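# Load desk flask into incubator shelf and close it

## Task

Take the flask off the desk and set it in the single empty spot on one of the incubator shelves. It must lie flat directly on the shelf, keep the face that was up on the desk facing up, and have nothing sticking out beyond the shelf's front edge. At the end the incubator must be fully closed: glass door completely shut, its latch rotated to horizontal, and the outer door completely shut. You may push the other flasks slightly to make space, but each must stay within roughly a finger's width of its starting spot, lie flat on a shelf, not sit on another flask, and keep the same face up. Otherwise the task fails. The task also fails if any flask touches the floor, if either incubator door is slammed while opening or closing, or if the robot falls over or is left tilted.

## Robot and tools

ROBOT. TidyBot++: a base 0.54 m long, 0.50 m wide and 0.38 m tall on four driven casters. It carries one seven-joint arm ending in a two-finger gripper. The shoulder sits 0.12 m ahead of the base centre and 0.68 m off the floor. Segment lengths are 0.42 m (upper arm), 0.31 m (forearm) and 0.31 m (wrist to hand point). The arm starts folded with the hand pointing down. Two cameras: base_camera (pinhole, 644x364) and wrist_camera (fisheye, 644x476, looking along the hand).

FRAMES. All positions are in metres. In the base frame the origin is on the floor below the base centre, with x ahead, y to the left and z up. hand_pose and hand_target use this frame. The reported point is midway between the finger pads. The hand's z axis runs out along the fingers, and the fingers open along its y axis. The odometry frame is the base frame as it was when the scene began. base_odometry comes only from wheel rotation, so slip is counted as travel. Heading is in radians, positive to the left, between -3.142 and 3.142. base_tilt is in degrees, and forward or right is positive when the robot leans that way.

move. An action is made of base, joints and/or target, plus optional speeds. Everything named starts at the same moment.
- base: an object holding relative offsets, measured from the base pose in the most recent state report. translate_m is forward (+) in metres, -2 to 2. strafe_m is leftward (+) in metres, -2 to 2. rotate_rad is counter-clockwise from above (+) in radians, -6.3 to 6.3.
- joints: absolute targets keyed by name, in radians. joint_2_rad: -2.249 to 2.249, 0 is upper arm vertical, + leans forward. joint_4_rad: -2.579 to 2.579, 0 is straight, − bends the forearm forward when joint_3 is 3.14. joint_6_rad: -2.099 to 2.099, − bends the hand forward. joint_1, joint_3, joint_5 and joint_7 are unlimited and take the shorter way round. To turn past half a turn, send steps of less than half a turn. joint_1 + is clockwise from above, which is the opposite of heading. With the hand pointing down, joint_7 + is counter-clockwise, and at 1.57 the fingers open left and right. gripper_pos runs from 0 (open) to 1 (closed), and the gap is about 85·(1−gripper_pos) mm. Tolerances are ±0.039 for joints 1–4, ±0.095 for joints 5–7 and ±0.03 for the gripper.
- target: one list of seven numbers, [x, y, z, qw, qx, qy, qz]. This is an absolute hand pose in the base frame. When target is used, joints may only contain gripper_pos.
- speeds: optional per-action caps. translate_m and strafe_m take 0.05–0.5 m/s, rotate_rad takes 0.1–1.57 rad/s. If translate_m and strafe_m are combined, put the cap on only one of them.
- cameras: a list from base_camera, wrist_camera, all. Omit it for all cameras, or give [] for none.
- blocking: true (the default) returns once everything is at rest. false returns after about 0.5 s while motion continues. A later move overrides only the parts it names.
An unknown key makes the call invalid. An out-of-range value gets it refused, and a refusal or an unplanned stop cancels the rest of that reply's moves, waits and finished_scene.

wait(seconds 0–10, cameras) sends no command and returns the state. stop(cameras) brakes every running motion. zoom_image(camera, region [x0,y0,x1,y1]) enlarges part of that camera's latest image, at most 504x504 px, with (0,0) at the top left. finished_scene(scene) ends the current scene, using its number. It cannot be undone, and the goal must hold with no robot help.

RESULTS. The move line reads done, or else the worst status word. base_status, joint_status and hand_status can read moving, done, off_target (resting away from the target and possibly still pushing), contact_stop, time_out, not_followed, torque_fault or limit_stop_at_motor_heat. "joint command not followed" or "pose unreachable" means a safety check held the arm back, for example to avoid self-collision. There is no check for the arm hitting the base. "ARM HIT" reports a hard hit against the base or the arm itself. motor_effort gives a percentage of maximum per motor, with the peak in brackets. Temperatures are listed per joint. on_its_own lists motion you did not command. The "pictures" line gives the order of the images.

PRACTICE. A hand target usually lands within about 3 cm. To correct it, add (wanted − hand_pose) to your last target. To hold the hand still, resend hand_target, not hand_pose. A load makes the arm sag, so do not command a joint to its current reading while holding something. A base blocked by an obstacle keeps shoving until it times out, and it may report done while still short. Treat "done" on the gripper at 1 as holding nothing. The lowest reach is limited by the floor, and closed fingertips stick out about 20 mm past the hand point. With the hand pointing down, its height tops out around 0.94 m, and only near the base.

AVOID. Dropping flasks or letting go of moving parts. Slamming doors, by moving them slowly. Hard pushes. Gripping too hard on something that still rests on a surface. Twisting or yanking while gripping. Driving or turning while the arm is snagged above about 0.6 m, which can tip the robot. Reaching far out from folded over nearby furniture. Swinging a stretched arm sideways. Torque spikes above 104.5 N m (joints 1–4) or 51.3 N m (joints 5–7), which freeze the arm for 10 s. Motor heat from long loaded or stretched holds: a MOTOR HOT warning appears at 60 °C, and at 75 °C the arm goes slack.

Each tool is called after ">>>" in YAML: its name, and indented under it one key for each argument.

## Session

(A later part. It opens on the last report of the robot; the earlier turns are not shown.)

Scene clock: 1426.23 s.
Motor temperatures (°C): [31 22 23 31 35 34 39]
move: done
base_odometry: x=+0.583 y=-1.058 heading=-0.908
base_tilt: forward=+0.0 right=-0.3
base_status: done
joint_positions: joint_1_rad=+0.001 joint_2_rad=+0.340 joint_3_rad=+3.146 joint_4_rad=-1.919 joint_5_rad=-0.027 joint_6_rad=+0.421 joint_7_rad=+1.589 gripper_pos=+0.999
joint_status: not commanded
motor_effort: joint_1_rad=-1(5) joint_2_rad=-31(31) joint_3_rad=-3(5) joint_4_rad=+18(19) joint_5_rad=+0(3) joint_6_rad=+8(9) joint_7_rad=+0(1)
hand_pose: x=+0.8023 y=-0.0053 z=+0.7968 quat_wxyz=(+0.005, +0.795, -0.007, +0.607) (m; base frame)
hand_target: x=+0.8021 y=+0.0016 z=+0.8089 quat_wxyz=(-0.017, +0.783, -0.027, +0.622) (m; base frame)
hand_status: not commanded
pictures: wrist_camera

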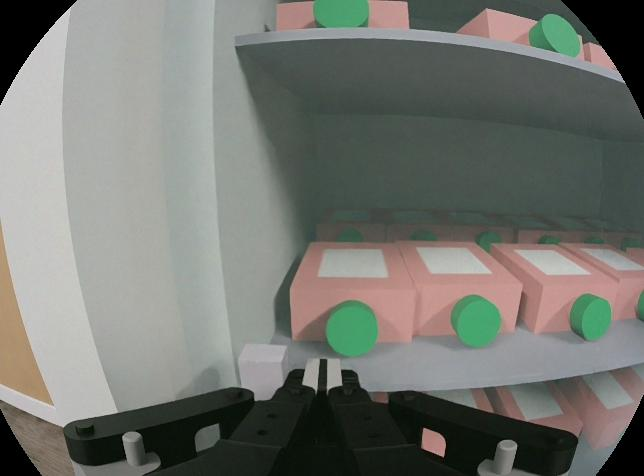

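>>> move:
  base: {"strafe_m":0.025}
  speeds: {"strafe_m":0.05}
  cameras: ["wrist_camera"]

>>> zoom_image:
  camera: "wrist_camera"
  region: [140, 270, 460, 470]

Scene clock: 1435.03 s.
Motor temperatures (°C): [31 23 23 31 35 34 39]
move: done
base_odometry: x=+0.603 y=-1.042 heading=-0.909
base_tilt: forward=+0.1 right=-0.3
base_status: done
joint_positions: joint_1_rad=+0.022 joint_2_rad=+0.340 joint_3_rad=+3.161 joint_4_rad=-1.919 joint_5_rad=-0.027 joint_6_rad=+0.421 joint_7_rad=+1.589 gripper_pos=+0.999
joint_status: not commanded
motor_effort: joint_1_rad=-4(9) joint_2_rad=-30(31) joint_3_rad=-6(9) joint_4_rad=+18(20) joint_5_rad=+2(3) joint_6_rad=+9(9) joint_7_rad=+0(1)
hand_pose: x=+0.8019 y=-0.0286 z=+0.7967 quat_wxyz=(+0.017, +0.795, -0.019, +0.606) (m; base frame)
hand_target: x=+0.8021 y=+0.0016 z=+0.8089 quat_wxyz=(-0.017, +0.783, -0.027, +0.622) (m; base frame)
hand_status: not commanded
pictures: wrist_camera

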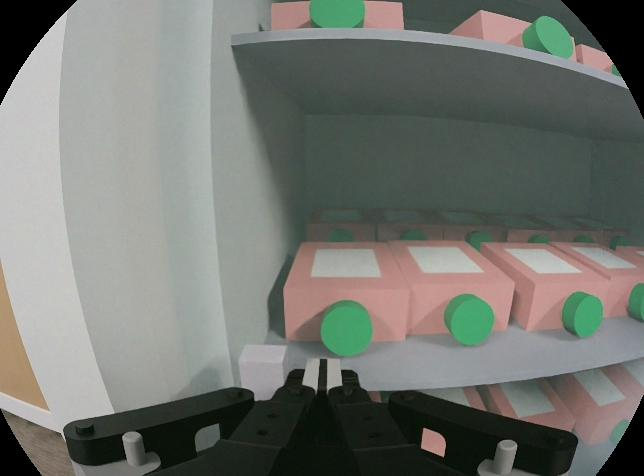

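Scaled by 1.575.

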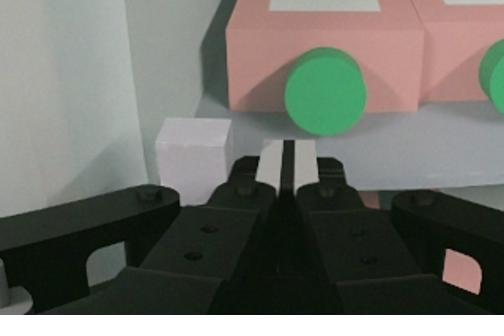

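>>> move:
  base: {"strafe_m":0.04}
  speeds: {"strafe_m":0.05}
  cameras: ["wrist_camera"]

>>> zoom_image:
  camera: "wrist_camera"
  region: [140, 270, 460, 470]

Scene clock: 1443.30 s.
Motor temperatures (°C): [31 23 23 31 35 34 39]
move: done
base_odometry: x=+0.635 y=-1.018 heading=-0.909
base_tilt: forward=+0.0 right=-0.3
base_status: done
joint_positions: joint_1_rad=+0.053 joint_2_rad=+0.340 joint_3_rad=+3.191 joint_4_rad=-1.919 joint_5_rad=-0.027 joint_6_rad=+0.421 joint_7_rad=+1.589 gripper_pos=+0.999
joint_status: not commanded
motor_effort: joint_1_rad=-10(13) joint_2_rad=-30(31) joint_3_rad=-10(13) joint_4_rad=+18(19) joint_5_rad=+3(4) joint_6_rad=+8(9) joint_7_rad=+0(1)
hand_pose: x=+0.7994 y=-0.0678 z=+0.7969 quat_wxyz=(+0.039, +0.794, -0.040, +0.606) (m; base frame)
hand_target: x=+0.8021 y=+0.0016 z=+0.8089 quat_wxyz=(-0.017, +0.783, -0.027, +0.622) (m; base frame)
hand_status: not commanded
pictures: wrist_camera

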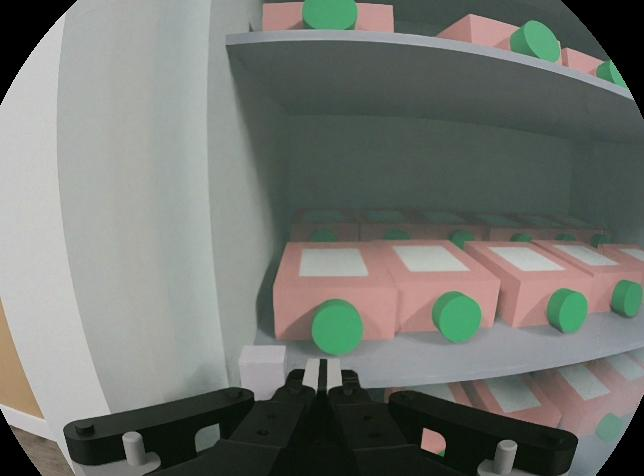

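Scaled by 1.575.

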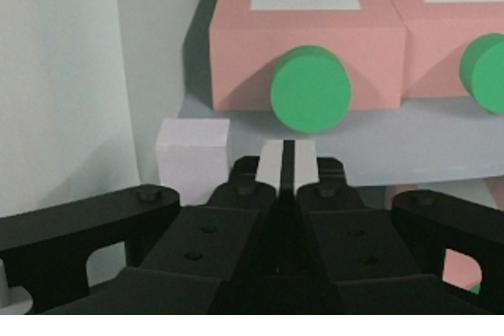

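>>> move:
  base: {"strafe_m":-0.095}
  speeds: {"strafe_m":0.1}
  cameras: []

>>> move:
  joints: {"joint_2_rad":0.434,"joint_4_rad":-2.018,"joint_6_rad":0.653}
  cameras: ["wrist_camera"]

>>> zoom_image:
  camera: "wrist_camera"
  region: [140, 200, 460, 470]

Scene clock: 1461.00 s.
Motor temperatures (°C): [31 23 23 31 35 34 39]
move: done
base_odometry: x=+0.560 y=-1.076 heading=-0.909
base_tilt: forward=+0.0 right=-0.2
base_status: done
joint_positions: joint_1_rad=+0.002 joint_2_rad=+0.340 joint_3_rad=+3.153 joint_4_rad=-1.920 joint_5_rad=-0.027 joint_6_rad=+0.422 joint_7_rad=+1.589 gripper_pos=+0.999
joint_status: not commanded
motor_effort: joint_1_rad=+0(10) joint_2_rad=-31(31) joint_3_rad=-1(10) joint_4_rad=+18(19) joint_5_rad=+0(3) joint_6_rad=+8(9) joint_7_rad=+1(1)
hand_pose: x=+0.8022 y=-0.0099 z=+0.7967 quat_wxyz=(+0.008, +0.795, -0.009, +0.607) (m; base frame)
hand_target: x=+0.8021 y=+0.0016 z=+0.8089 quat_wxyz=(-0.017, +0.783, -0.027, +0.622) (m; base frame)
hand_status: not commanded
pictures: none
No camera images: "cameras" was empty.

Scene clock: 1462.27 s.
Motor temperatures (°C): [31 23 23 31 35 34 39]
move: done
base_odometry: x=+0.560 y=-1.076 heading=-0.909
base_tilt: forward=+0.1 right=-0.3
base_status: not commanded
joint_positions: joint_1_rad=+0.002 joint_2_rad=+0.441 joint_3_rad=+3.153 joint_4_rad=-2.012 joint_5_rad=-0.027 joint_6_rad=+0.604 joint_7_rad=+1.589 gripper_pos=+0.999
joint_status: all done
motor_effort: joint_1_rad=-1(1) joint_2_rad=-32(35) joint_3_rad=-1(2) joint_4_rad=+16(18) joint_5_rad=+0(1) joint_6_rad=+9(10) joint_7_rad=+1(1)
hand_pose: x=+0.7978 y=-0.0110 z=+0.7341 quat_wxyz=(+0.010, +0.798, -0.009, +0.602) (m; base frame)
hand_target: x=+0.7991 y=+0.0002 z=+0.7506 quat_wxyz=(-0.015, +0.783, -0.027, +0.622) (m; base frame)
hand_status: not commanded
pictures: wrist_camera

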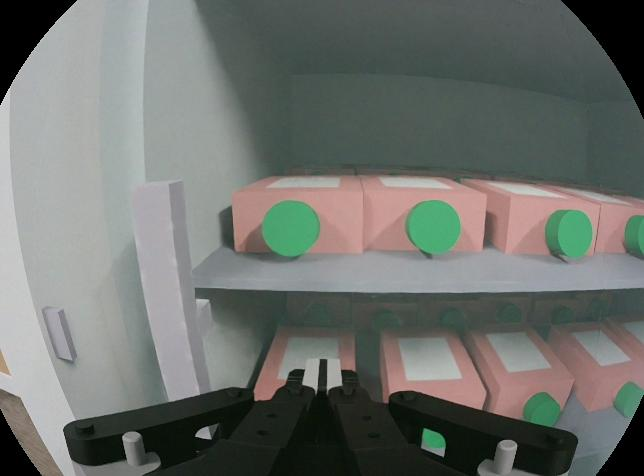

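Scaled by 1.575.

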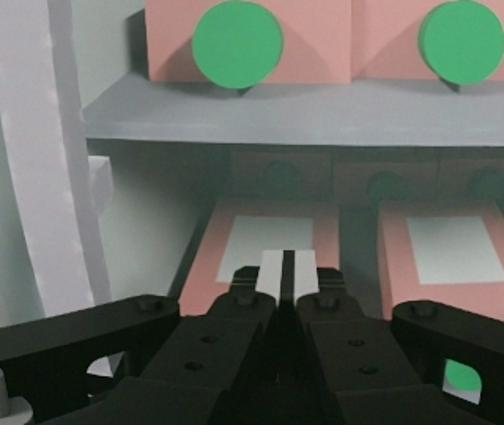

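>>> move:
  base: {"strafe_m":0.05}
  speeds: {"strafe_m":0.05}
  cameras: ["wrist_camera"]

>>> move:
  base: {"strafe_m":0.02}
  speeds: {"strafe_m":0.05}
  cameras: ["wrist_camera"]

Scene clock: 1473.17 s.
Motor temperatures (°C): [31 23 23 31 35 34 39]
move: done
base_odometry: x=+0.600 y=-1.045 heading=-0.909
base_tilt: forward=+0.0 right=-0.4
base_status: done
joint_positions: joint_1_rad=+0.002 joint_2_rad=+0.442 joint_3_rad=+3.153 joint_4_rad=-2.013 joint_5_rad=-0.027 joint_6_rad=+0.605 joint_7_rad=+1.589 gripper_pos=+0.999
joint_status: not commanded
motor_effort: joint_1_rad=-1(4) joint_2_rad=-33(34) joint_3_rad=-3(5) joint_4_rad=+17(17) joint_5_rad=+1(2) joint_6_rad=+9(10) joint_7_rad=+1(1)
hand_pose: x=+0.7975 y=-0.0112 z=+0.7333 quat_wxyz=(+0.010, +0.798, -0.009, +0.602) (m; base frame)
hand_target: x=+0.7991 y=+0.0002 z=+0.7506 quat_wxyz=(-0.015, +0.783, -0.027, +0.622) (m; base frame)
hand_status: not commanded
pictures: wrist_camera

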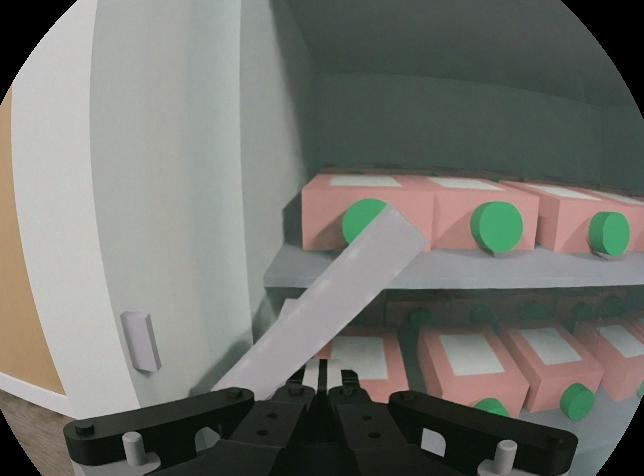

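Scene clock: 1474.03 s.
Motor temperatures (°C): [31 23 23 31 35 34 39]
move: done
base_odometry: x=+0.616 y=-1.033 heading=-0.909
base_tilt: forward=+0.0 right=-0.4
base_status: done
joint_positions: joint_1_rad=+0.002 joint_2_rad=+0.442 joint_3_rad=+3.152 joint_4_rad=-2.013 joint_5_rad=-0.027 joint_6_rad=+0.605 joint_7_rad=+1.589 gripper_pos=+0.999
joint_status: not commanded
motor_effort: joint_1_rad=-1(5) joint_2_rad=-32(33) joint_3_rad=-1(5) joint_4_rad=+16(18) joint_5_rad=+0(2) joint_6_rad=+9(10) joint_7_rad=+1(1)
hand_pose: x=+0.7975 y=-0.0110 z=+0.7332 quat_wxyz=(+0.010, +0.799, -0.009, +0.602) (m; base frame)
hand_target: x=+0.7991 y=+0.0002 z=+0.7506 quat_wxyz=(-0.015, +0.783, -0.027, +0.622) (m; base frame)
hand_status: not commanded
pictures: wrist_camera

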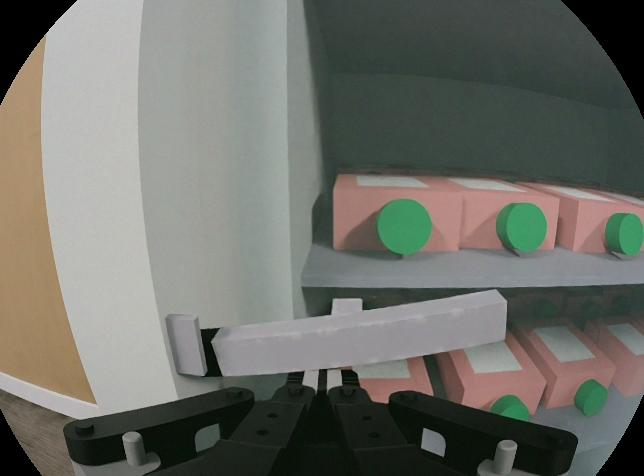

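>>> move:
  base: {"strafe_m":0.025}
  speeds: {"strafe_m":0.05}
  cameras: ["wrist_camera"]

>>> zoom_image:
  camera: "wrist_camera"
  region: [140, 230, 560, 470]

Scene clock: 1482.43 s.
Motor temperatures (°C): [31 23 23 31 35 34 39]
move: done
base_odometry: x=+0.636 y=-1.018 heading=-0.909
base_tilt: forward=+0.0 right=-0.2
base_status: done
joint_positions: joint_1_rad=-0.001 joint_2_rad=+0.442 joint_3_rad=+3.151 joint_4_rad=-2.013 joint_5_rad=-0.027 joint_6_rad=+0.606 joint_7_rad=+1.589 gripper_pos=+0.999
joint_status: not commanded
motor_effort: joint_1_rad=+0(5) joint_2_rad=-32(34) joint_3_rad=-2(3) joint_4_rad=+16(17) joint_5_rad=+0(1) joint_6_rad=+9(10) joint_7_rad=+1(1)
hand_pose: x=+0.7976 y=-0.0083 z=+0.7334 quat_wxyz=(+0.009, +0.798, -0.008, +0.602) (m; base frame)
hand_target: x=+0.7991 y=+0.0002 z=+0.7506 quat_wxyz=(-0.015, +0.783, -0.027, +0.622) (m; base frame)
hand_status: not commanded
pictures: wrist_camera

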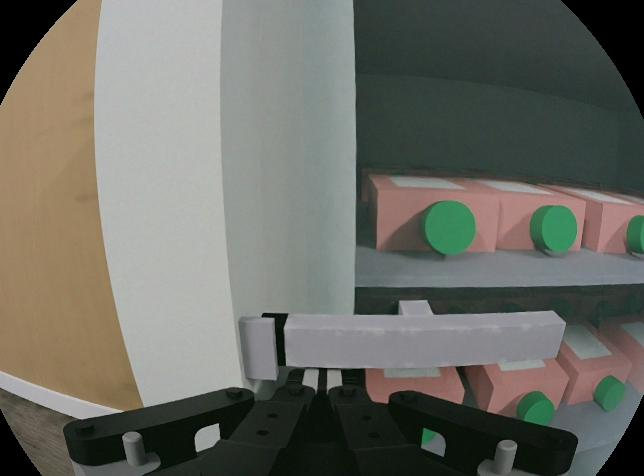

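Scaled by 1.200.

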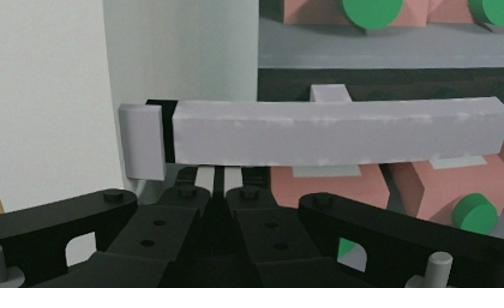

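>>> move:
  joints: {"joint_2_rad":0.404,"joint_4_rad":-2.0,"joint_6_rad":0.605}
  cameras: ["wrist_camera"]

>>> zoom_image:
  camera: "wrist_camera"
  region: [140, 230, 560, 470]

Scene clock: 1490.17 s.
Motor temperatures (°C): [31 23 23 31 35 34 39]
move: done
base_odometry: x=+0.636 y=-1.018 heading=-0.909
base_tilt: forward=+0.1 right=-0.3
base_status: not commanded
joint_positions: joint_1_rad=-0.001 joint_2_rad=+0.435 joint_3_rad=+3.151 joint_4_rad=-2.012 joint_5_rad=-0.027 joint_6_rad=+0.597 joint_7_rad=+1.589 gripper_pos=+0.999
joint_status: all done
motor_effort: joint_1_rad=-1(1) joint_2_rad=-34(35) joint_3_rad=-1(2) joint_4_rad=+17(18) joint_5_rad=+0(1) joint_6_rad=+10(11) joint_7_rad=+0(1)
hand_pose: x=+0.7967 y=-0.0082 z=+0.7359 quat_wxyz=(+0.009, +0.799, -0.008, +0.602) (m; base frame)
hand_target: x=+0.7990 y=+0.0005 z=+0.7656 quat_wxyz=(-0.016, +0.783, -0.027, +0.622) (m; base frame)
hand_status: not commanded
pictures: wrist_camera

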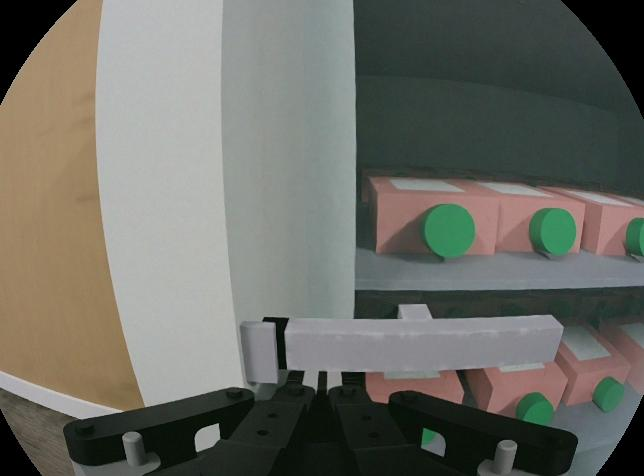

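Scaled by 1.200.

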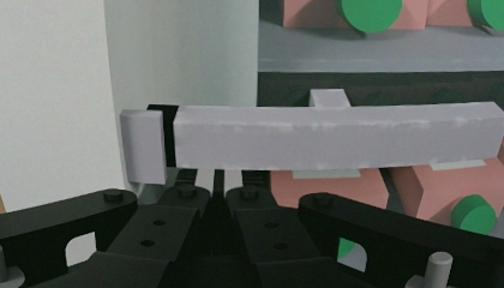

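>>> move:
  joints: {"joint_2_rad":0.434,"joint_4_rad":-2.025,"joint_6_rad":0.653}
  cameras: []

>>> move:
  base: {"translate_m":-0.25}
  speeds: {"translate_m":0.15}
  cameras: ["wrist_camera"]

>>> zoom_image:
  camera: "wrist_camera"
  region: [200, 150, 600, 450]

Scene clock: 1498.13 s.
Motor temperatures (°C): [31 23 23 31 35 34 39]
move: done
base_odometry: x=+0.636 y=-1.018 heading=-0.909
base_tilt: forward=+0.1 right=-0.3
base_status: not commanded
joint_positions: joint_1_rad=-0.001 joint_2_rad=+0.440 joint_3_rad=+3.151 joint_4_rad=-2.021 joint_5_rad=-0.027 joint_6_rad=+0.624 joint_7_rad=+1.589 gripper_pos=+0.999
joint_status: all done
motor_effort: joint_1_rad=-1(1) joint_2_rad=-33(34) joint_3_rad=-2(2) joint_4_rad=+16(18) joint_5_rad=+0(1) joint_6_rad=+10(10) joint_7_rad=+0(1)
hand_pose: x=+0.7963 y=-0.0084 z=+0.7358 quat_wxyz=(+0.009, +0.795, -0.008, +0.607) (m; base frame)
hand_target: x=+0.7969 y=+0.0002 z=+0.7471 quat_wxyz=(-0.015, +0.785, -0.027, +0.619) (m; base frame)
hand_status: not commanded
pictures: none
No camera images: "cameras" was empty.

Scene clock: 1500.40 s.
Motor temperatures (°C): [31 23 23 31 35 34 39]
move: done
base_odometry: x=+0.482 y=-0.820 heading=-0.909
base_tilt: forward=+0.1 right=-0.3
base_status: done
joint_positions: joint_1_rad=-0.001 joint_2_rad=+0.441 joint_3_rad=+3.151 joint_4_rad=-2.022 joint_5_rad=-0.027 joint_6_rad=+0.624 joint_7_rad=+1.589 gripper_pos=+0.999
joint_status: not commanded
motor_effort: joint_1_rad=-1(1) joint_2_rad=-32(34) joint_3_rad=-1(2) joint_4_rad=+16(17) joint_5_rad=+0(1) joint_6_rad=+9(9) joint_7_rad=+0(1)
hand_pose: x=+0.7961 y=-0.0084 z=+0.7354 quat_wxyz=(+0.009, +0.795, -0.008, +0.606) (m; base frame)
hand_target: x=+0.7969 y=+0.0002 z=+0.7471 quat_wxyz=(-0.015, +0.785, -0.027, +0.619) (m; base frame)
hand_status: not commanded
pictures: wrist_camera

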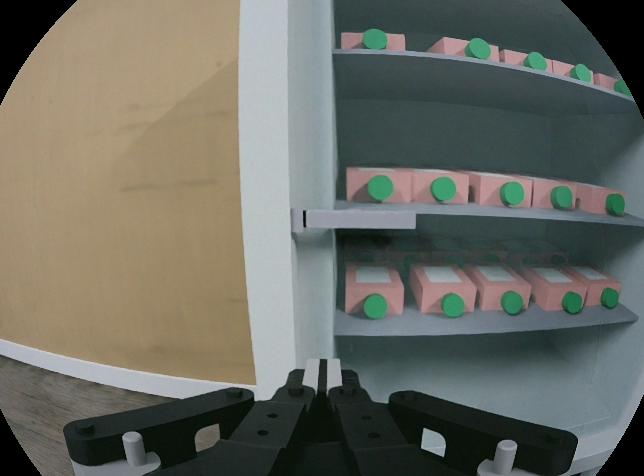

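Scaled by 1.260.

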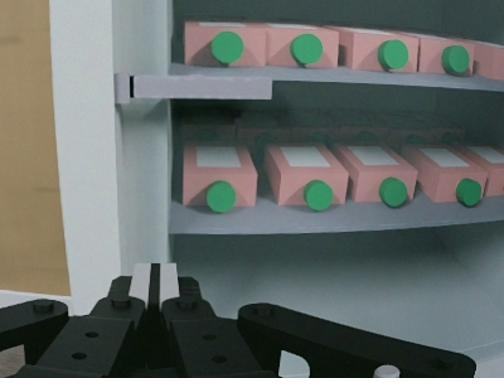

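>>> move:
  base: {"translate_m":-0.45}
  speeds: {"translate_m":0.3}
  cameras: ["wrist_camera"]

>>> move:
  base: {"strafe_m":-0.91}
  speeds: {"strafe_m":0.3}
  joints: {"joint_1_rad":0.0,"joint_2_rad":0.2,"joint_4_rad":-1.5,"joint_6_rad":-0.1}
  cameras: ["wrist_camera"]

Scene clock: 1536.23 s.
Motor temperatures (°C): [31 23 23 31 35 34 39]
move: done
base_odometry: x=+0.205 y=-0.465 heading=-0.909
base_tilt: forward=+0.1 right=-0.4
base_status: done
joint_positions: joint_1_rad=-0.001 joint_2_rad=+0.441 joint_3_rad=+3.151 joint_4_rad=-2.023 joint_5_rad=-0.027 joint_6_rad=+0.624 joint_7_rad=+1.589 gripper_pos=+0.999
joint_status: not commanded
motor_effort: joint_1_rad=-1(1) joint_2_rad=-32(34) joint_3_rad=-1(2) joint_4_rad=+15(17) joint_5_rad=+0(1) joint_6_rad=+9(9) joint_7_rad=+0(1)
hand_pose: x=+0.7959 y=-0.0084 z=+0.7345 quat_wxyz=(+0.009, +0.796, -0.008, +0.606) (m; base frame)
hand_target: x=+0.7969 y=+0.0002 z=+0.7471 quat_wxyz=(-0.015, +0.785, -0.027, +0.619) (m; base frame)
hand_status: not commanded
pictures: wrist_camera

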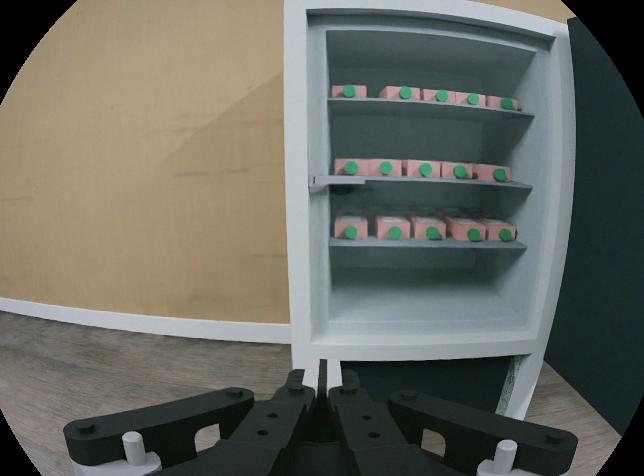

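Scene clock: 1540.13 s.
Motor temperatures (°C): [31 23 23 31 35 34 39]
move: off_target
base_odometry: x=-0.512 y=-1.024 heading=-0.909
base_tilt: forward=+0.0 right=-0.4
base_status: done
joint_positions: joint_1_rad=-0.144 joint_2_rad=+0.213 joint_3_rad=+3.015 joint_4_rad=-1.514 joint_5_rad=-0.027 joint_6_rad=-0.049 joint_7_rad=+1.589 gripper_pos=+0.999
joint_status: joint_1_rad off_target (ended at -0.144, target +0.000); the others done
motor_effort: joint_1_rad=+25(27) joint_2_rad=-30(35) joint_3_rad=+21(25) joint_4_rad=+21(22) joint_5_rad=+0(1) joint_6_rad=+9(10) joint_7_rad=+0(1)
hand_pose: x=+0.7978 y=+0.1798 z=+0.9821 quat_wxyz=(-0.098, +0.770, +0.092, +0.624) (m; base frame)
hand_target: x=+0.8175 y=+0.0027 z=+0.9830 quat_wxyz=(-0.022, +0.783, -0.025, +0.621) (m; base frame)
hand_status: not commanded
pictures: wrist_camera

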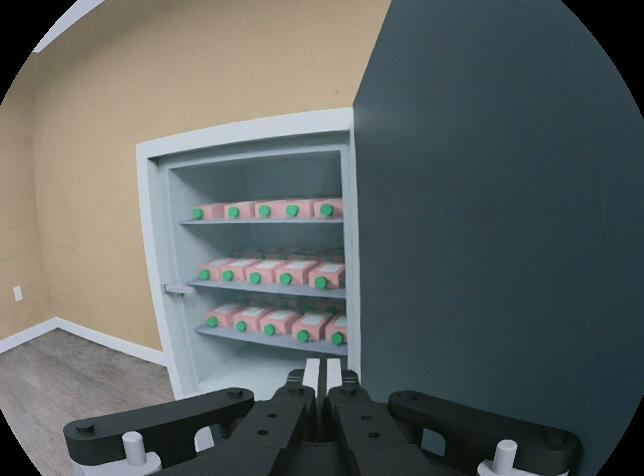

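>>> move:
  base: {"strafe_m":0.25}
  speeds: {"strafe_m":0.1}
  cameras: ["wrist_camera"]

>>> move:
  base: {"translate_m":-0.3}
  speeds: {"translate_m":0.3}
  cameras: ["wrist_camera"]

>>> move:
  base: {"strafe_m":-0.25}
  speeds: {"strafe_m":0.2}
  cameras: ["wrist_camera"]

Scene clock: 1552.17 s.
Motor temperatures (°C): [31 23 23 31 35 33 39]
move: done
base_odometry: x=-0.315 y=-0.871 heading=-0.908
base_tilt: forward=+0.0 right=-0.4
base_status: done
joint_positions: joint_1_rad=-0.006 joint_2_rad=+0.204 joint_3_rad=+3.129 joint_4_rad=-1.516 joint_5_rad=-0.027 joint_6_rad=-0.066 joint_7_rad=+1.589 gripper_pos=+0.999
joint_status: not commanded
on_its_own: joint_1_rad moved +0.138 to your old target +0.000
motor_effort: joint_1_rad=+0(25) joint_2_rad=-29(30) joint_3_rad=-1(22) joint_4_rad=+21(25) joint_5_rad=+0(1) joint_6_rad=+9(12) joint_7_rad=+1(1)
hand_pose: x=+0.8188 y=+0.0136 z=+0.9809 quat_wxyz=(-0.010, +0.779, +0.004, +0.627) (m; base frame)
hand_target: x=+0.8175 y=+0.0027 z=+0.9830 quat_wxyz=(-0.022, +0.783, -0.025, +0.621) (m; base frame)
hand_status: not commanded
pictures: wrist_camera

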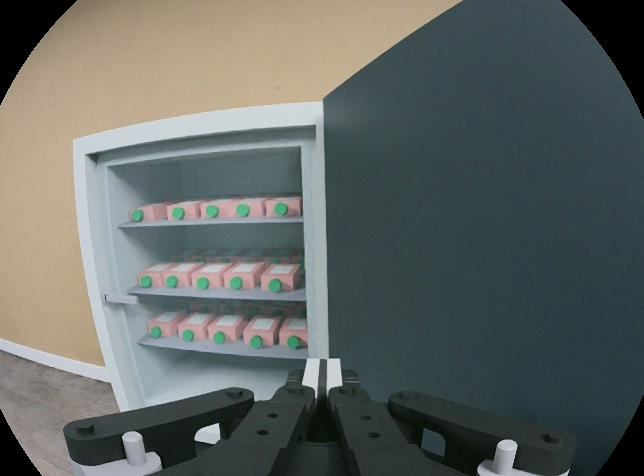

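Scene clock: 1554.00 s.
Motor temperatures (°C): [31 23 23 31 35 33 39]
move: done
base_odometry: x=-0.500 y=-0.634 heading=-0.908
base_tilt: forward=+0.0 right=-0.3
base_status: done
joint_positions: joint_1_rad=-0.006 joint_2_rad=+0.205 joint_3_rad=+3.129 joint_4_rad=-1.515 joint_5_rad=-0.027 joint_6_rad=-0.066 joint_7_rad=+1.589 gripper_pos=+0.999
joint_status: not commanded
motor_effort: joint_1_rad=+0(2) joint_2_rad=-29(33) joint_3_rad=-1(2) joint_4_rad=+22(23) joint_5_rad=+0(1) joint_6_rad=+9(10) joint_7_rad=+1(1)
hand_pose: x=+0.8194 y=+0.0135 z=+0.9808 quat_wxyz=(-0.010, +0.779, +0.004, +0.627) (m; base frame)
hand_target: x=+0.8175 y=+0.0027 z=+0.9830 quat_wxyz=(-0.022, +0.783, -0.025, +0.621) (m; base frame)
hand_status: not commanded
pictures: wrist_camera

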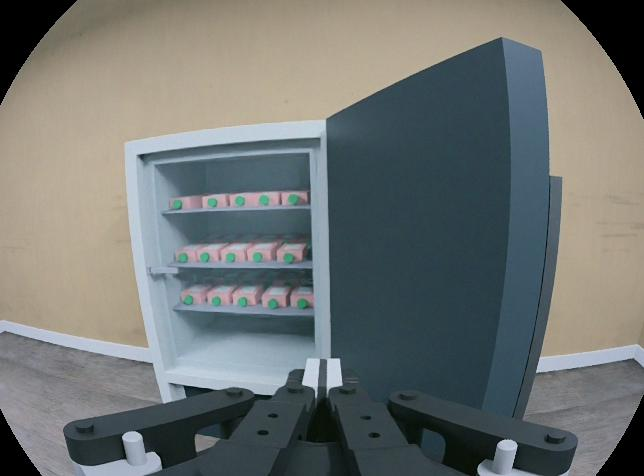

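Scene clock: 1555.93 s.
Motor temperatures (°C): [31 23 23 31 35 33 39]
move: done
base_odometry: x=-0.697 y=-0.788 heading=-0.908
base_tilt: forward=+0.1 right=-0.2
base_status: done
joint_positions: joint_1_rad=+0.000 joint_2_rad=+0.205 joint_3_rad=+3.134 joint_4_rad=-1.514 joint_5_rad=-0.027 joint_6_rad=-0.066 joint_7_rad=+1.589 gripper_pos=+0.999
joint_status: not commanded
motor_effort: joint_1_rad=+0(3) joint_2_rad=-29(30) joint_3_rad=-1(3) joint_4_rad=+22(23) joint_5_rad=+0(1) joint_6_rad=+9(9) joint_7_rad=+0(1)
hand_pose: x=+0.8195 y=+0.0061 z=+0.9809 quat_wxyz=(-0.006, +0.779, +0.000, +0.627) (m; base frame)
hand_target: x=+0.8175 y=+0.0027 z=+0.9830 quat_wxyz=(-0.022, +0.783, -0.025, +0.621) (m; base frame)
hand_status: not commanded
pictures: wrist_camera

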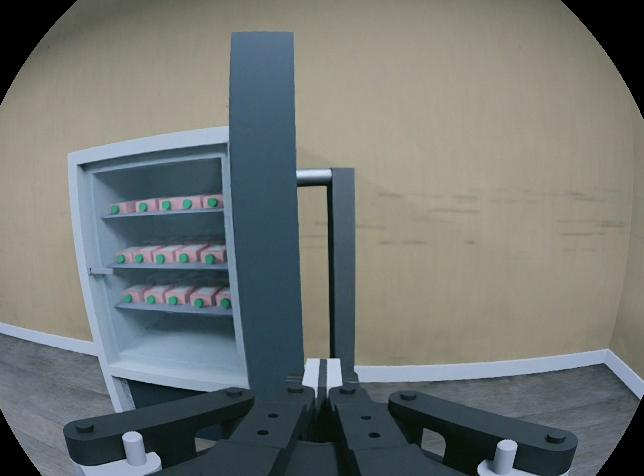

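>>> move:
  base: {"strafe_m":-0.15}
  speeds: {"strafe_m":0.2}
  cameras: []

>>> move:
  base: {"translate_m":0.33}
  speeds: {"translate_m":0.15}
  cameras: ["wrist_camera"]

Scene clock: 1566.70 s.
Motor temperatures (°C): [31 23 23 31 35 33 39]
move: done
base_odometry: x=-0.815 y=-0.880 heading=-0.908
base_tilt: forward=+0.1 right=-0.3
base_status: done
joint_positions: joint_1_rad=+0.002 joint_2_rad=+0.205 joint_3_rad=+3.137 joint_4_rad=-1.514 joint_5_rad=-0.027 joint_6_rad=-0.066 joint_7_rad=+1.589 gripper_pos=+0.999
joint_status: not commanded
motor_effort: joint_1_rad=+0(3) joint_2_rad=-29(30) joint_3_rad=-1(4) joint_4_rad=+22(22) joint_5_rad=+0(1) joint_6_rad=+9(9) joint_7_rad=+0(1)
hand_pose: x=+0.8196 y=+0.0037 z=+0.9809 quat_wxyz=(-0.005, +0.779, -0.002, +0.627) (m; base frame)
hand_target: x=+0.8175 y=+0.0027 z=+0.9830 quat_wxyz=(-0.022, +0.783, -0.025, +0.621) (m; base frame)
hand_status: not commanded
pictures: none
No camera images: "cameras" was empty.

Scene clock: 1569.50 s.
Motor temperatures (°C): [31 23 23 31 35 33 39]
move: done
base_odometry: x=-0.612 y=-1.140 heading=-0.908
base_tilt: forward=+0.1 right=-0.3
base_status: done
joint_positions: joint_1_rad=+0.002 joint_2_rad=+0.210 joint_3_rad=+3.137 joint_4_rad=-1.514 joint_5_rad=-0.027 joint_6_rad=-0.066 joint_7_rad=+1.589 gripper_pos=+0.999
joint_status: not commanded
motor_effort: joint_1_rad=+0(2) joint_2_rad=-30(33) joint_3_rad=-1(2) joint_4_rad=+22(23) joint_5_rad=+0(1) joint_6_rad=+9(9) joint_7_rad=+1(1)
hand_pose: x=+0.8211 y=+0.0037 z=+0.9780 quat_wxyz=(-0.005, +0.780, -0.002, +0.626) (m; base frame)
hand_target: x=+0.8175 y=+0.0027 z=+0.9830 quat_wxyz=(-0.022, +0.783, -0.025, +0.621) (m; base frame)
hand_status: not commanded
pictures: wrist_camera

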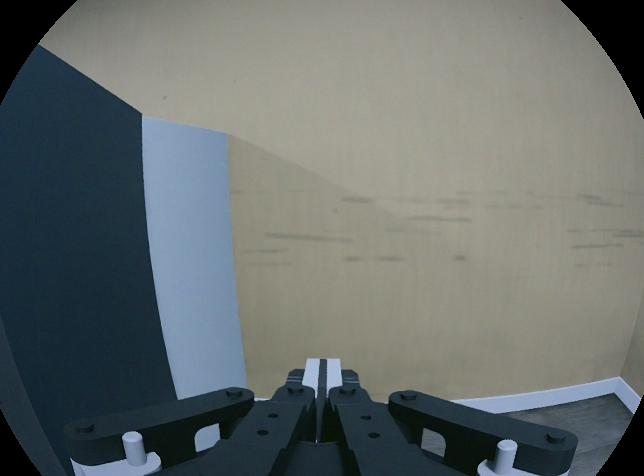

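>>> move:
  base: {"translate_m":0.05}
  speeds: {"translate_m":0.15}
  cameras: []

>>> move:
  base: {"strafe_m":0.14}
  speeds: {"strafe_m":0.08}
  cameras: ["wrist_camera"]

>>> move:
  base: {"strafe_m":0.08}
  speeds: {"strafe_m":0.08}
  cameras: ["wrist_camera"]

Scene clock: 1577.60 s.
Motor temperatures (°C): [31 23 23 31 35 33 39]
move: done
base_odometry: x=-0.582 y=-1.180 heading=-0.908
base_tilt: forward=+0.1 right=-0.3
base_status: done
joint_positions: joint_1_rad=+0.002 joint_2_rad=+0.213 joint_3_rad=+3.137 joint_4_rad=-1.513 joint_5_rad=-0.027 joint_6_rad=-0.066 joint_7_rad=+1.589 gripper_pos=+0.999
joint_status: not commanded
motor_effort: joint_1_rad=+0(2) joint_2_rad=-29(33) joint_3_rad=-1(2) joint_4_rad=+22(23) joint_5_rad=+0(1) joint_6_rad=+9(9) joint_7_rad=+0(1)
hand_pose: x=+0.8222 y=+0.0037 z=+0.9762 quat_wxyz=(-0.005, +0.781, -0.002, +0.625) (m; base frame)
hand_target: x=+0.8175 y=+0.0027 z=+0.9830 quat_wxyz=(-0.022, +0.783, -0.025, +0.621) (m; base frame)
hand_status: not commanded
pictures: none
No camera images: "cameras" was empty.

Scene clock: 1579.83 s.
Motor temperatures (°C): [31 23 23 31 35 33 39]
move: done
base_odometry: x=-0.471 y=-1.094 heading=-0.909
base_tilt: forward=+0.0 right=-0.3
base_status: done
joint_positions: joint_1_rad=-0.003 joint_2_rad=+0.213 joint_3_rad=+3.139 joint_4_rad=-1.513 joint_5_rad=-0.027 joint_6_rad=-0.066 joint_7_rad=+1.589 gripper_pos=+0.999
joint_status: not commanded
motor_effort: joint_1_rad=-1(6) joint_2_rad=-30(31) joint_3_rad=-1(6) joint_4_rad=+22(23) joint_5_rad=+0(1) joint_6_rad=+9(9) joint_7_rad=+0(1)
hand_pose: x=+0.8222 y=+0.0053 z=+0.9762 quat_wxyz=(-0.005, +0.781, -0.001, +0.625) (m; base frame)
hand_target: x=+0.8175 y=+0.0027 z=+0.9830 quat_wxyz=(-0.022, +0.783, -0.025, +0.621) (m; base frame)
hand_status: not commanded
pictures: wrist_camera

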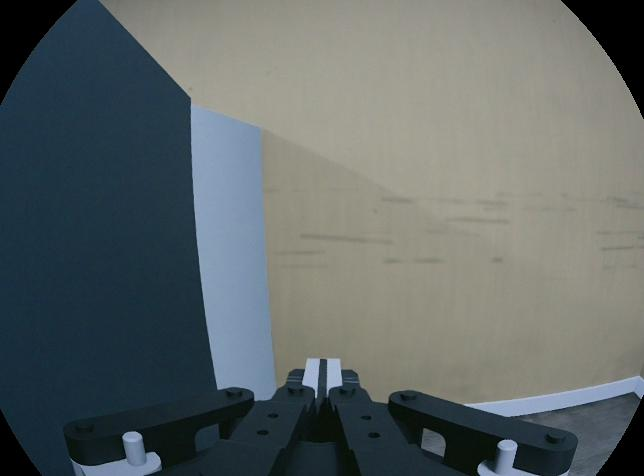

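Scene clock: 1581.33 s.
Motor temperatures (°C): [31 23 23 31 35 33 39]
move: done
base_odometry: x=-0.408 y=-1.045 heading=-0.909
base_tilt: forward=+0.1 right=-0.3
base_status: done
joint_positions: joint_1_rad=+0.001 joint_2_rad=+0.213 joint_3_rad=+3.142 joint_4_rad=-1.513 joint_5_rad=-0.027 joint_6_rad=-0.066 joint_7_rad=+1.589 gripper_pos=+0.999
joint_status: not commanded
motor_effort: joint_1_rad=+0(5) joint_2_rad=-30(31) joint_3_rad=+0(6) joint_4_rad=+22(22) joint_5_rad=+0(1) joint_6_rad=+9(9) joint_7_rad=+1(2)
hand_pose: x=+0.8222 y=+0.0011 z=+0.9765 quat_wxyz=(-0.003, +0.781, -0.003, +0.625) (m; base frame)
hand_target: x=+0.8175 y=+0.0027 z=+0.9830 quat_wxyz=(-0.022, +0.783, -0.025, +0.621) (m; base frame)
hand_status: not commanded
pictures: wrist_camera

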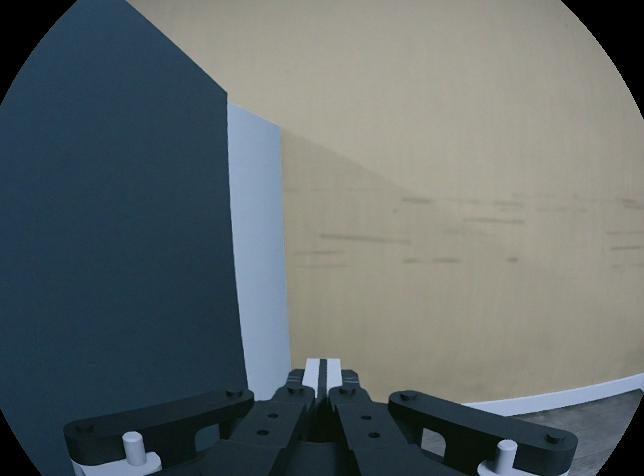

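>>> move:
  base: {"strafe_m":0.1}
  speeds: {"strafe_m":0.08}
  cameras: ["wrist_camera"]

>>> move:
  base: {"strafe_m":0.1}
  speeds: {"strafe_m":0.08}
  cameras: ["wrist_camera"]

Scene clock: 1590.00 s.
Motor temperatures (°C): [31 23 23 31 35 33 39]
move: done
base_odometry: x=-0.329 y=-0.983 heading=-0.909
base_tilt: forward=+0.1 right=-0.4
base_status: done
joint_positions: joint_1_rad=+0.002 joint_2_rad=+0.213 joint_3_rad=+3.144 joint_4_rad=-1.513 joint_5_rad=-0.027 joint_6_rad=-0.066 joint_7_rad=+1.588 gripper_pos=+0.999
joint_status: not commanded
motor_effort: joint_1_rad=+0(5) joint_2_rad=-30(31) joint_3_rad=-1(5) joint_4_rad=+22(22) joint_5_rad=+0(1) joint_6_rad=+9(9) joint_7_rad=+0(1)
hand_pose: x=+0.8222 y=-0.0010 z=+0.9766 quat_wxyz=(-0.002, +0.781, -0.004, +0.625) (m; base frame)
hand_target: x=+0.8175 y=+0.0027 z=+0.9830 quat_wxyz=(-0.022, +0.783, -0.025, +0.621) (m; base frame)
hand_status: not commanded
pictures: wrist_camera

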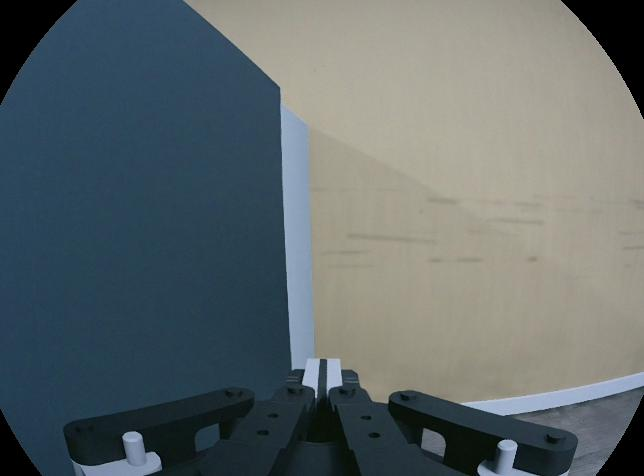

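Scene clock: 1591.77 s.
Motor temperatures (°C): [31 23 23 31 35 33 39]
move: done
base_odometry: x=-0.249 y=-0.922 heading=-0.909
base_tilt: forward=+0.0 right=-0.3
base_status: done
joint_positions: joint_1_rad=+0.003 joint_2_rad=+0.213 joint_3_rad=+3.145 joint_4_rad=-1.513 joint_5_rad=-0.027 joint_6_rad=-0.066 joint_7_rad=+1.588 gripper_pos=+0.999
joint_status: not commanded
motor_effort: joint_1_rad=-1(6) joint_2_rad=-30(31) joint_3_rad=-1(5) joint_4_rad=+22(22) joint_5_rad=+0(1) joint_6_rad=+9(9) joint_7_rad=+0(2)
hand_pose: x=+0.8222 y=-0.0020 z=+0.9766 quat_wxyz=(-0.001, +0.781, -0.005, +0.625) (m; base frame)
hand_target: x=+0.8175 y=+0.0027 z=+0.9830 quat_wxyz=(-0.022, +0.783, -0.025, +0.621) (m; base frame)
hand_status: not commanded
pictures: wrist_camera

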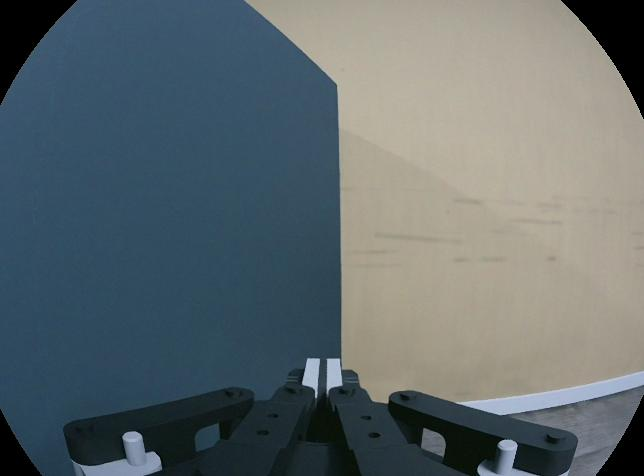

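>>> move:
  base: {"strafe_m":0.12,"translate_m":0.03}
  speeds: {"strafe_m":0.08}
  cameras: ["wrist_camera"]

>>> move:
  base: {"strafe_m":0.12,"translate_m":0.06}
  speeds: {"strafe_m":0.08}
  cameras: ["wrist_camera"]

Scene clock: 1602.33 s.
Motor temperatures (°C): [31 23 23 31 35 33 39]
move: done
base_odometry: x=-0.136 y=-0.871 heading=-0.909
base_tilt: forward=+0.0 right=-0.3
base_status: done
joint_positions: joint_1_rad=+0.003 joint_2_rad=+0.212 joint_3_rad=+3.146 joint_4_rad=-1.513 joint_5_rad=-0.027 joint_6_rad=-0.066 joint_7_rad=+1.588 gripper_pos=+0.999
joint_status: not commanded
motor_effort: joint_1_rad=+0(5) joint_2_rad=-30(31) joint_3_rad=-1(4) joint_4_rad=+22(23) joint_5_rad=+0(1) joint_6_rad=+9(9) joint_7_rad=+1(1)
hand_pose: x=+0.8219 y=-0.0025 z=+0.9772 quat_wxyz=(-0.001, +0.780, -0.005, +0.625) (m; base frame)
hand_target: x=+0.8175 y=+0.0027 z=+0.9830 quat_wxyz=(-0.022, +0.783, -0.025, +0.621) (m; base frame)
hand_status: not commanded
pictures: wrist_camera

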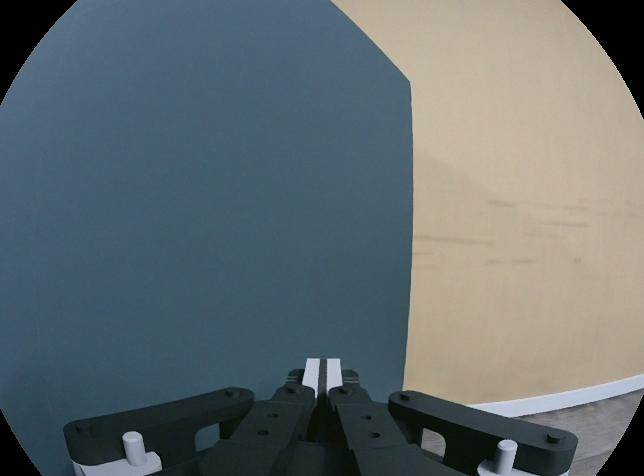

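Scene clock: 1604.53 s.
Motor temperatures (°C): [31 23 23 31 35 33 39]
move: done
base_odometry: x=-0.005 y=-0.845 heading=-0.909
base_tilt: forward=+0.0 right=-0.3
base_status: done
joint_positions: joint_1_rad=+0.003 joint_2_rad=+0.211 joint_3_rad=+3.146 joint_4_rad=-1.513 joint_5_rad=-0.027 joint_6_rad=-0.067 joint_7_rad=+1.588 gripper_pos=+0.999
joint_status: not commanded
motor_effort: joint_1_rad=+0(4) joint_2_rad=-30(31) joint_3_rad=-1(5) joint_4_rad=+22(23) joint_5_rad=+0(1) joint_6_rad=+9(9) joint_7_rad=+0(1)
hand_pose: x=+0.8216 y=-0.0030 z=+0.9779 quat_wxyz=(-0.001, +0.780, -0.006, +0.626) (m; base frame)
hand_target: x=+0.8175 y=+0.0027 z=+0.9830 quat_wxyz=(-0.022, +0.783, -0.025, +0.621) (m; base frame)
hand_status: not commanded
pictures: wrist_camera

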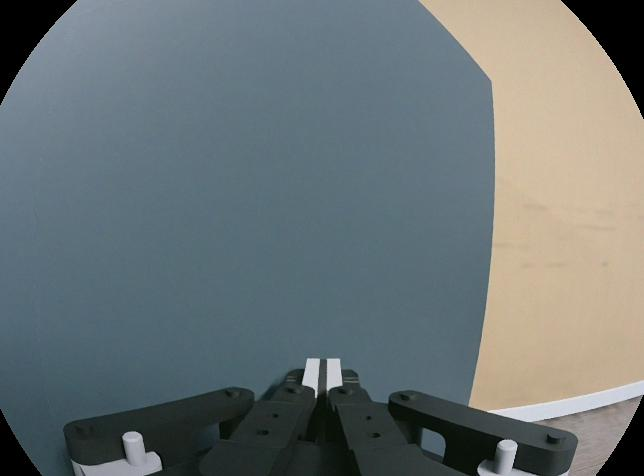

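>>> move:
  base: {"strafe_m": 0.12, "translate_m": 0.1}
  speeds: {"translate_m": 0.08}
  cameras: ["wrist_camera"]

Scene clock: 1635.37 s.
Motor temperatures (°C): [31 23 23 31 35 33 39]
move: done
base_odometry: x=+0.151 y=-0.850 heading=-0.908
base_tilt: forward=+0.0 right=-0.3
base_status: done
joint_positions: joint_1_rad=+0.004 joint_2_rad=+0.208 joint_3_rad=+3.148 joint_4_rad=-1.513 joint_5_rad=-0.027 joint_6_rad=-0.067 joint_7_rad=+1.588 gripper_pos=+0.999
joint_status: not commanded
motor_effort: joint_1_rad=+0(5) joint_2_rad=-29(31) joint_3_rad=-1(7) joint_4_rad=+22(24) joint_5_rad=+0(1) joint_6_rad=+9(11) joint_7_rad=+0(1)
hand_pose: x=+0.8207 y=-0.0051 z=+0.9796 quat_wxyz=(+0.000, +0.779, -0.007, +0.626) (m; base frame)
hand_target: x=+0.8175 y=+0.0027 z=+0.9830 quat_wxyz=(-0.022, +0.783, -0.025, +0.621) (m; base frame)
hand_status: not commanded
pictures: wrist_camera

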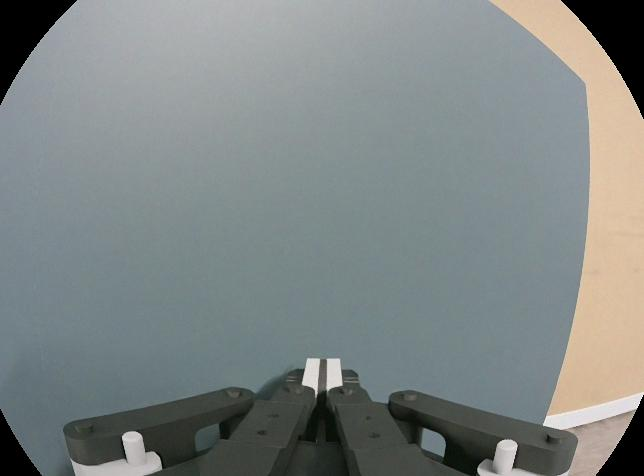

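>>> move:
  base: {"strafe_m": 0.1, "translate_m": 0.12}
  speeds: {"translate_m": 0.08}
  cameras: ["wrist_camera"]

>>> move:
  base: {"translate_m": 0.08, "strafe_m": 0.03}
  speeds: {"translate_m": 0.06}

Scene clock: 1642.83 s.
Motor temperatures (°C): [31 23 23 31 35 33 39]
move: done
base_odometry: x=+0.304 y=-0.883 heading=-0.908
base_tilt: forward=+0.1 right=-0.3
base_status: done
joint_positions: joint_1_rad=+0.005 joint_2_rad=+0.205 joint_3_rad=+3.148 joint_4_rad=-1.512 joint_5_rad=-0.027 joint_6_rad=-0.070 joint_7_rad=+1.588 gripper_pos=+0.999
joint_status: not commanded
motor_effort: joint_1_rad=+0(4) joint_2_rad=-30(31) joint_3_rad=-1(5) joint_4_rad=+22(26) joint_5_rad=+0(1) joint_6_rad=+9(12) joint_7_rad=+0(1)
hand_pose: x=+0.8199 y=-0.0059 z=+0.9808 quat_wxyz=(+0.001, +0.779, -0.007, +0.626) (m; base frame)
hand_target: x=+0.8175 y=+0.0027 z=+0.9830 quat_wxyz=(-0.022, +0.783, -0.025, +0.621) (m; base frame)
hand_status: not commanded
pictures: wrist_camera

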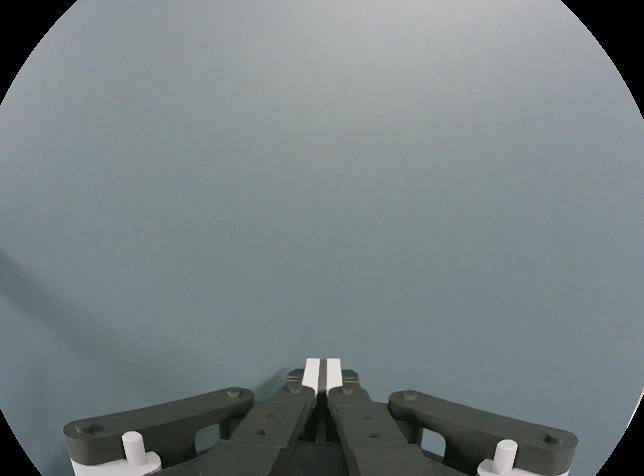

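Scene clock: 1644.73 s.
Motor temperatures (°C): [31 23 23 31 35 33 39]
move: done
base_odometry: x=+0.377 y=-0.927 heading=-0.908
base_tilt: forward=+0.0 right=-0.3
base_status: done
joint_positions: joint_1_rad=+0.005 joint_2_rad=+0.205 joint_3_rad=+3.148 joint_4_rad=-1.512 joint_5_rad=-0.027 joint_6_rad=-0.071 joint_7_rad=+1.588 gripper_pos=+0.999
joint_status: not commanded
motor_effort: joint_1_rad=+0(4) joint_2_rad=-30(32) joint_3_rad=+0(3) joint_4_rad=+22(25) joint_5_rad=+0(1) joint_6_rad=+9(12) joint_7_rad=+1(1)
hand_pose: x=+0.8196 y=-0.0058 z=+0.9811 quat_wxyz=(+0.000, +0.780, -0.007, +0.626) (m; base frame)
hand_target: x=+0.8175 y=+0.0027 z=+0.9830 quat_wxyz=(-0.022, +0.783, -0.025, +0.621) (m; base frame)
hand_status: not commanded
pictures: base_camera, wrist_camera

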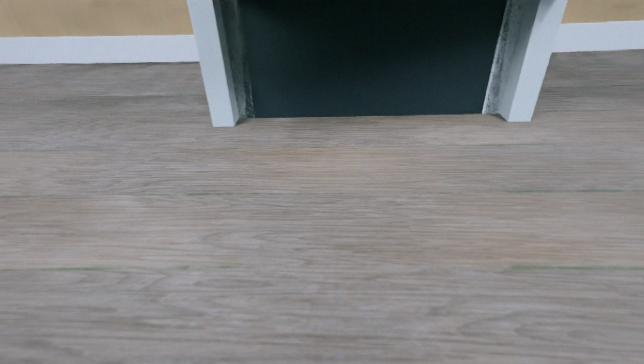

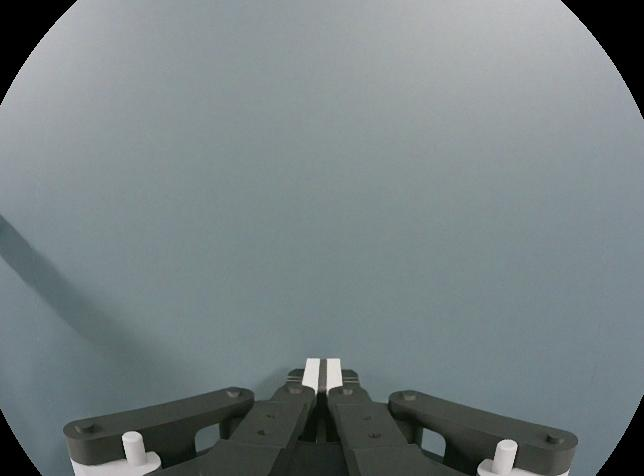

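>>> move:
  base: {"translate_m": 0.05, "strafe_m": 0.0}
  speeds: {"translate_m": 0.05}
  cameras: ["wrist_camera"]

>>> move:
  base: {"translate_m": 0.04, "strafe_m": 0.0}
  speeds: {"translate_m": 0.05}
  cameras: ["wrist_camera"]

Scene clock: 1653.93 s.
Motor temperatures (°C): [31 23 23 31 35 33 39]
move: done
base_odometry: x=+0.408 y=-0.967 heading=-0.908
base_tilt: forward=+0.1 right=-0.3
base_status: done
joint_positions: joint_1_rad=+0.005 joint_2_rad=+0.205 joint_3_rad=+3.148 joint_4_rad=-1.512 joint_5_rad=-0.027 joint_6_rad=-0.072 joint_7_rad=+1.588 gripper_pos=+0.999
joint_status: not commanded
motor_effort: joint_1_rad=+1(1) joint_2_rad=-29(32) joint_3_rad=-1(2) joint_4_rad=+22(25) joint_5_rad=+0(1) joint_6_rad=+9(12) joint_7_rad=+1(1)
hand_pose: x=+0.8195 y=-0.0058 z=+0.9807 quat_wxyz=(+0.000, +0.780, -0.007, +0.626) (m; base frame)
hand_target: x=+0.8175 y=+0.0027 z=+0.9830 quat_wxyz=(-0.022, +0.783, -0.025, +0.621) (m; base frame)
hand_status: not commanded
pictures: wrist_camera

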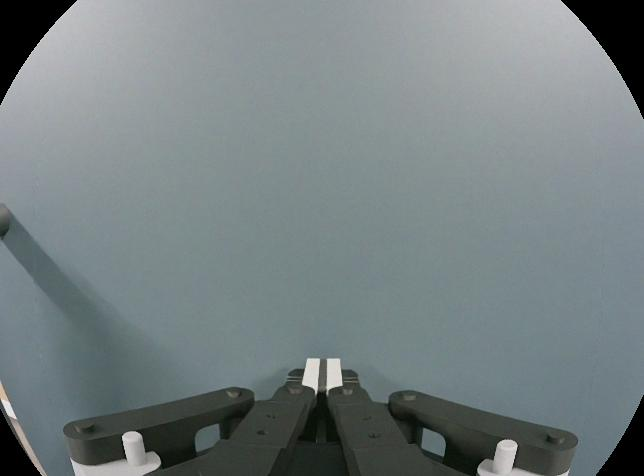

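Scene clock: 1655.20 s.
Motor temperatures (°C): [31 23 23 31 35 33 39]
move: done
base_odometry: x=+0.433 y=-0.998 heading=-0.907
base_tilt: forward=+0.1 right=-0.3
base_status: done
joint_positions: joint_1_rad=+0.005 joint_2_rad=+0.203 joint_3_rad=+3.148 joint_4_rad=-1.512 joint_5_rad=-0.027 joint_6_rad=-0.073 joint_7_rad=+1.588 gripper_pos=+0.999
joint_status: not commanded
motor_effort: joint_1_rad=-1(1) joint_2_rad=-29(32) joint_3_rad=-1(2) joint_4_rad=+22(23) joint_5_rad=+0(1) joint_6_rad=+9(11) joint_7_rad=+1(1)
hand_pose: x=+0.8190 y=-0.0058 z=+0.9813 quat_wxyz=(+0.000, +0.780, -0.007, +0.626) (m; base frame)
hand_target: x=+0.8175 y=+0.0027 z=+0.9830 quat_wxyz=(-0.022, +0.783, -0.025, +0.621) (m; base frame)
hand_status: not commanded
pictures: wrist_camera

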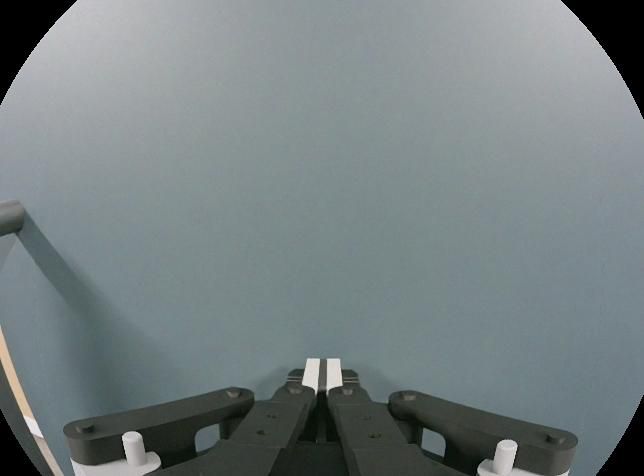

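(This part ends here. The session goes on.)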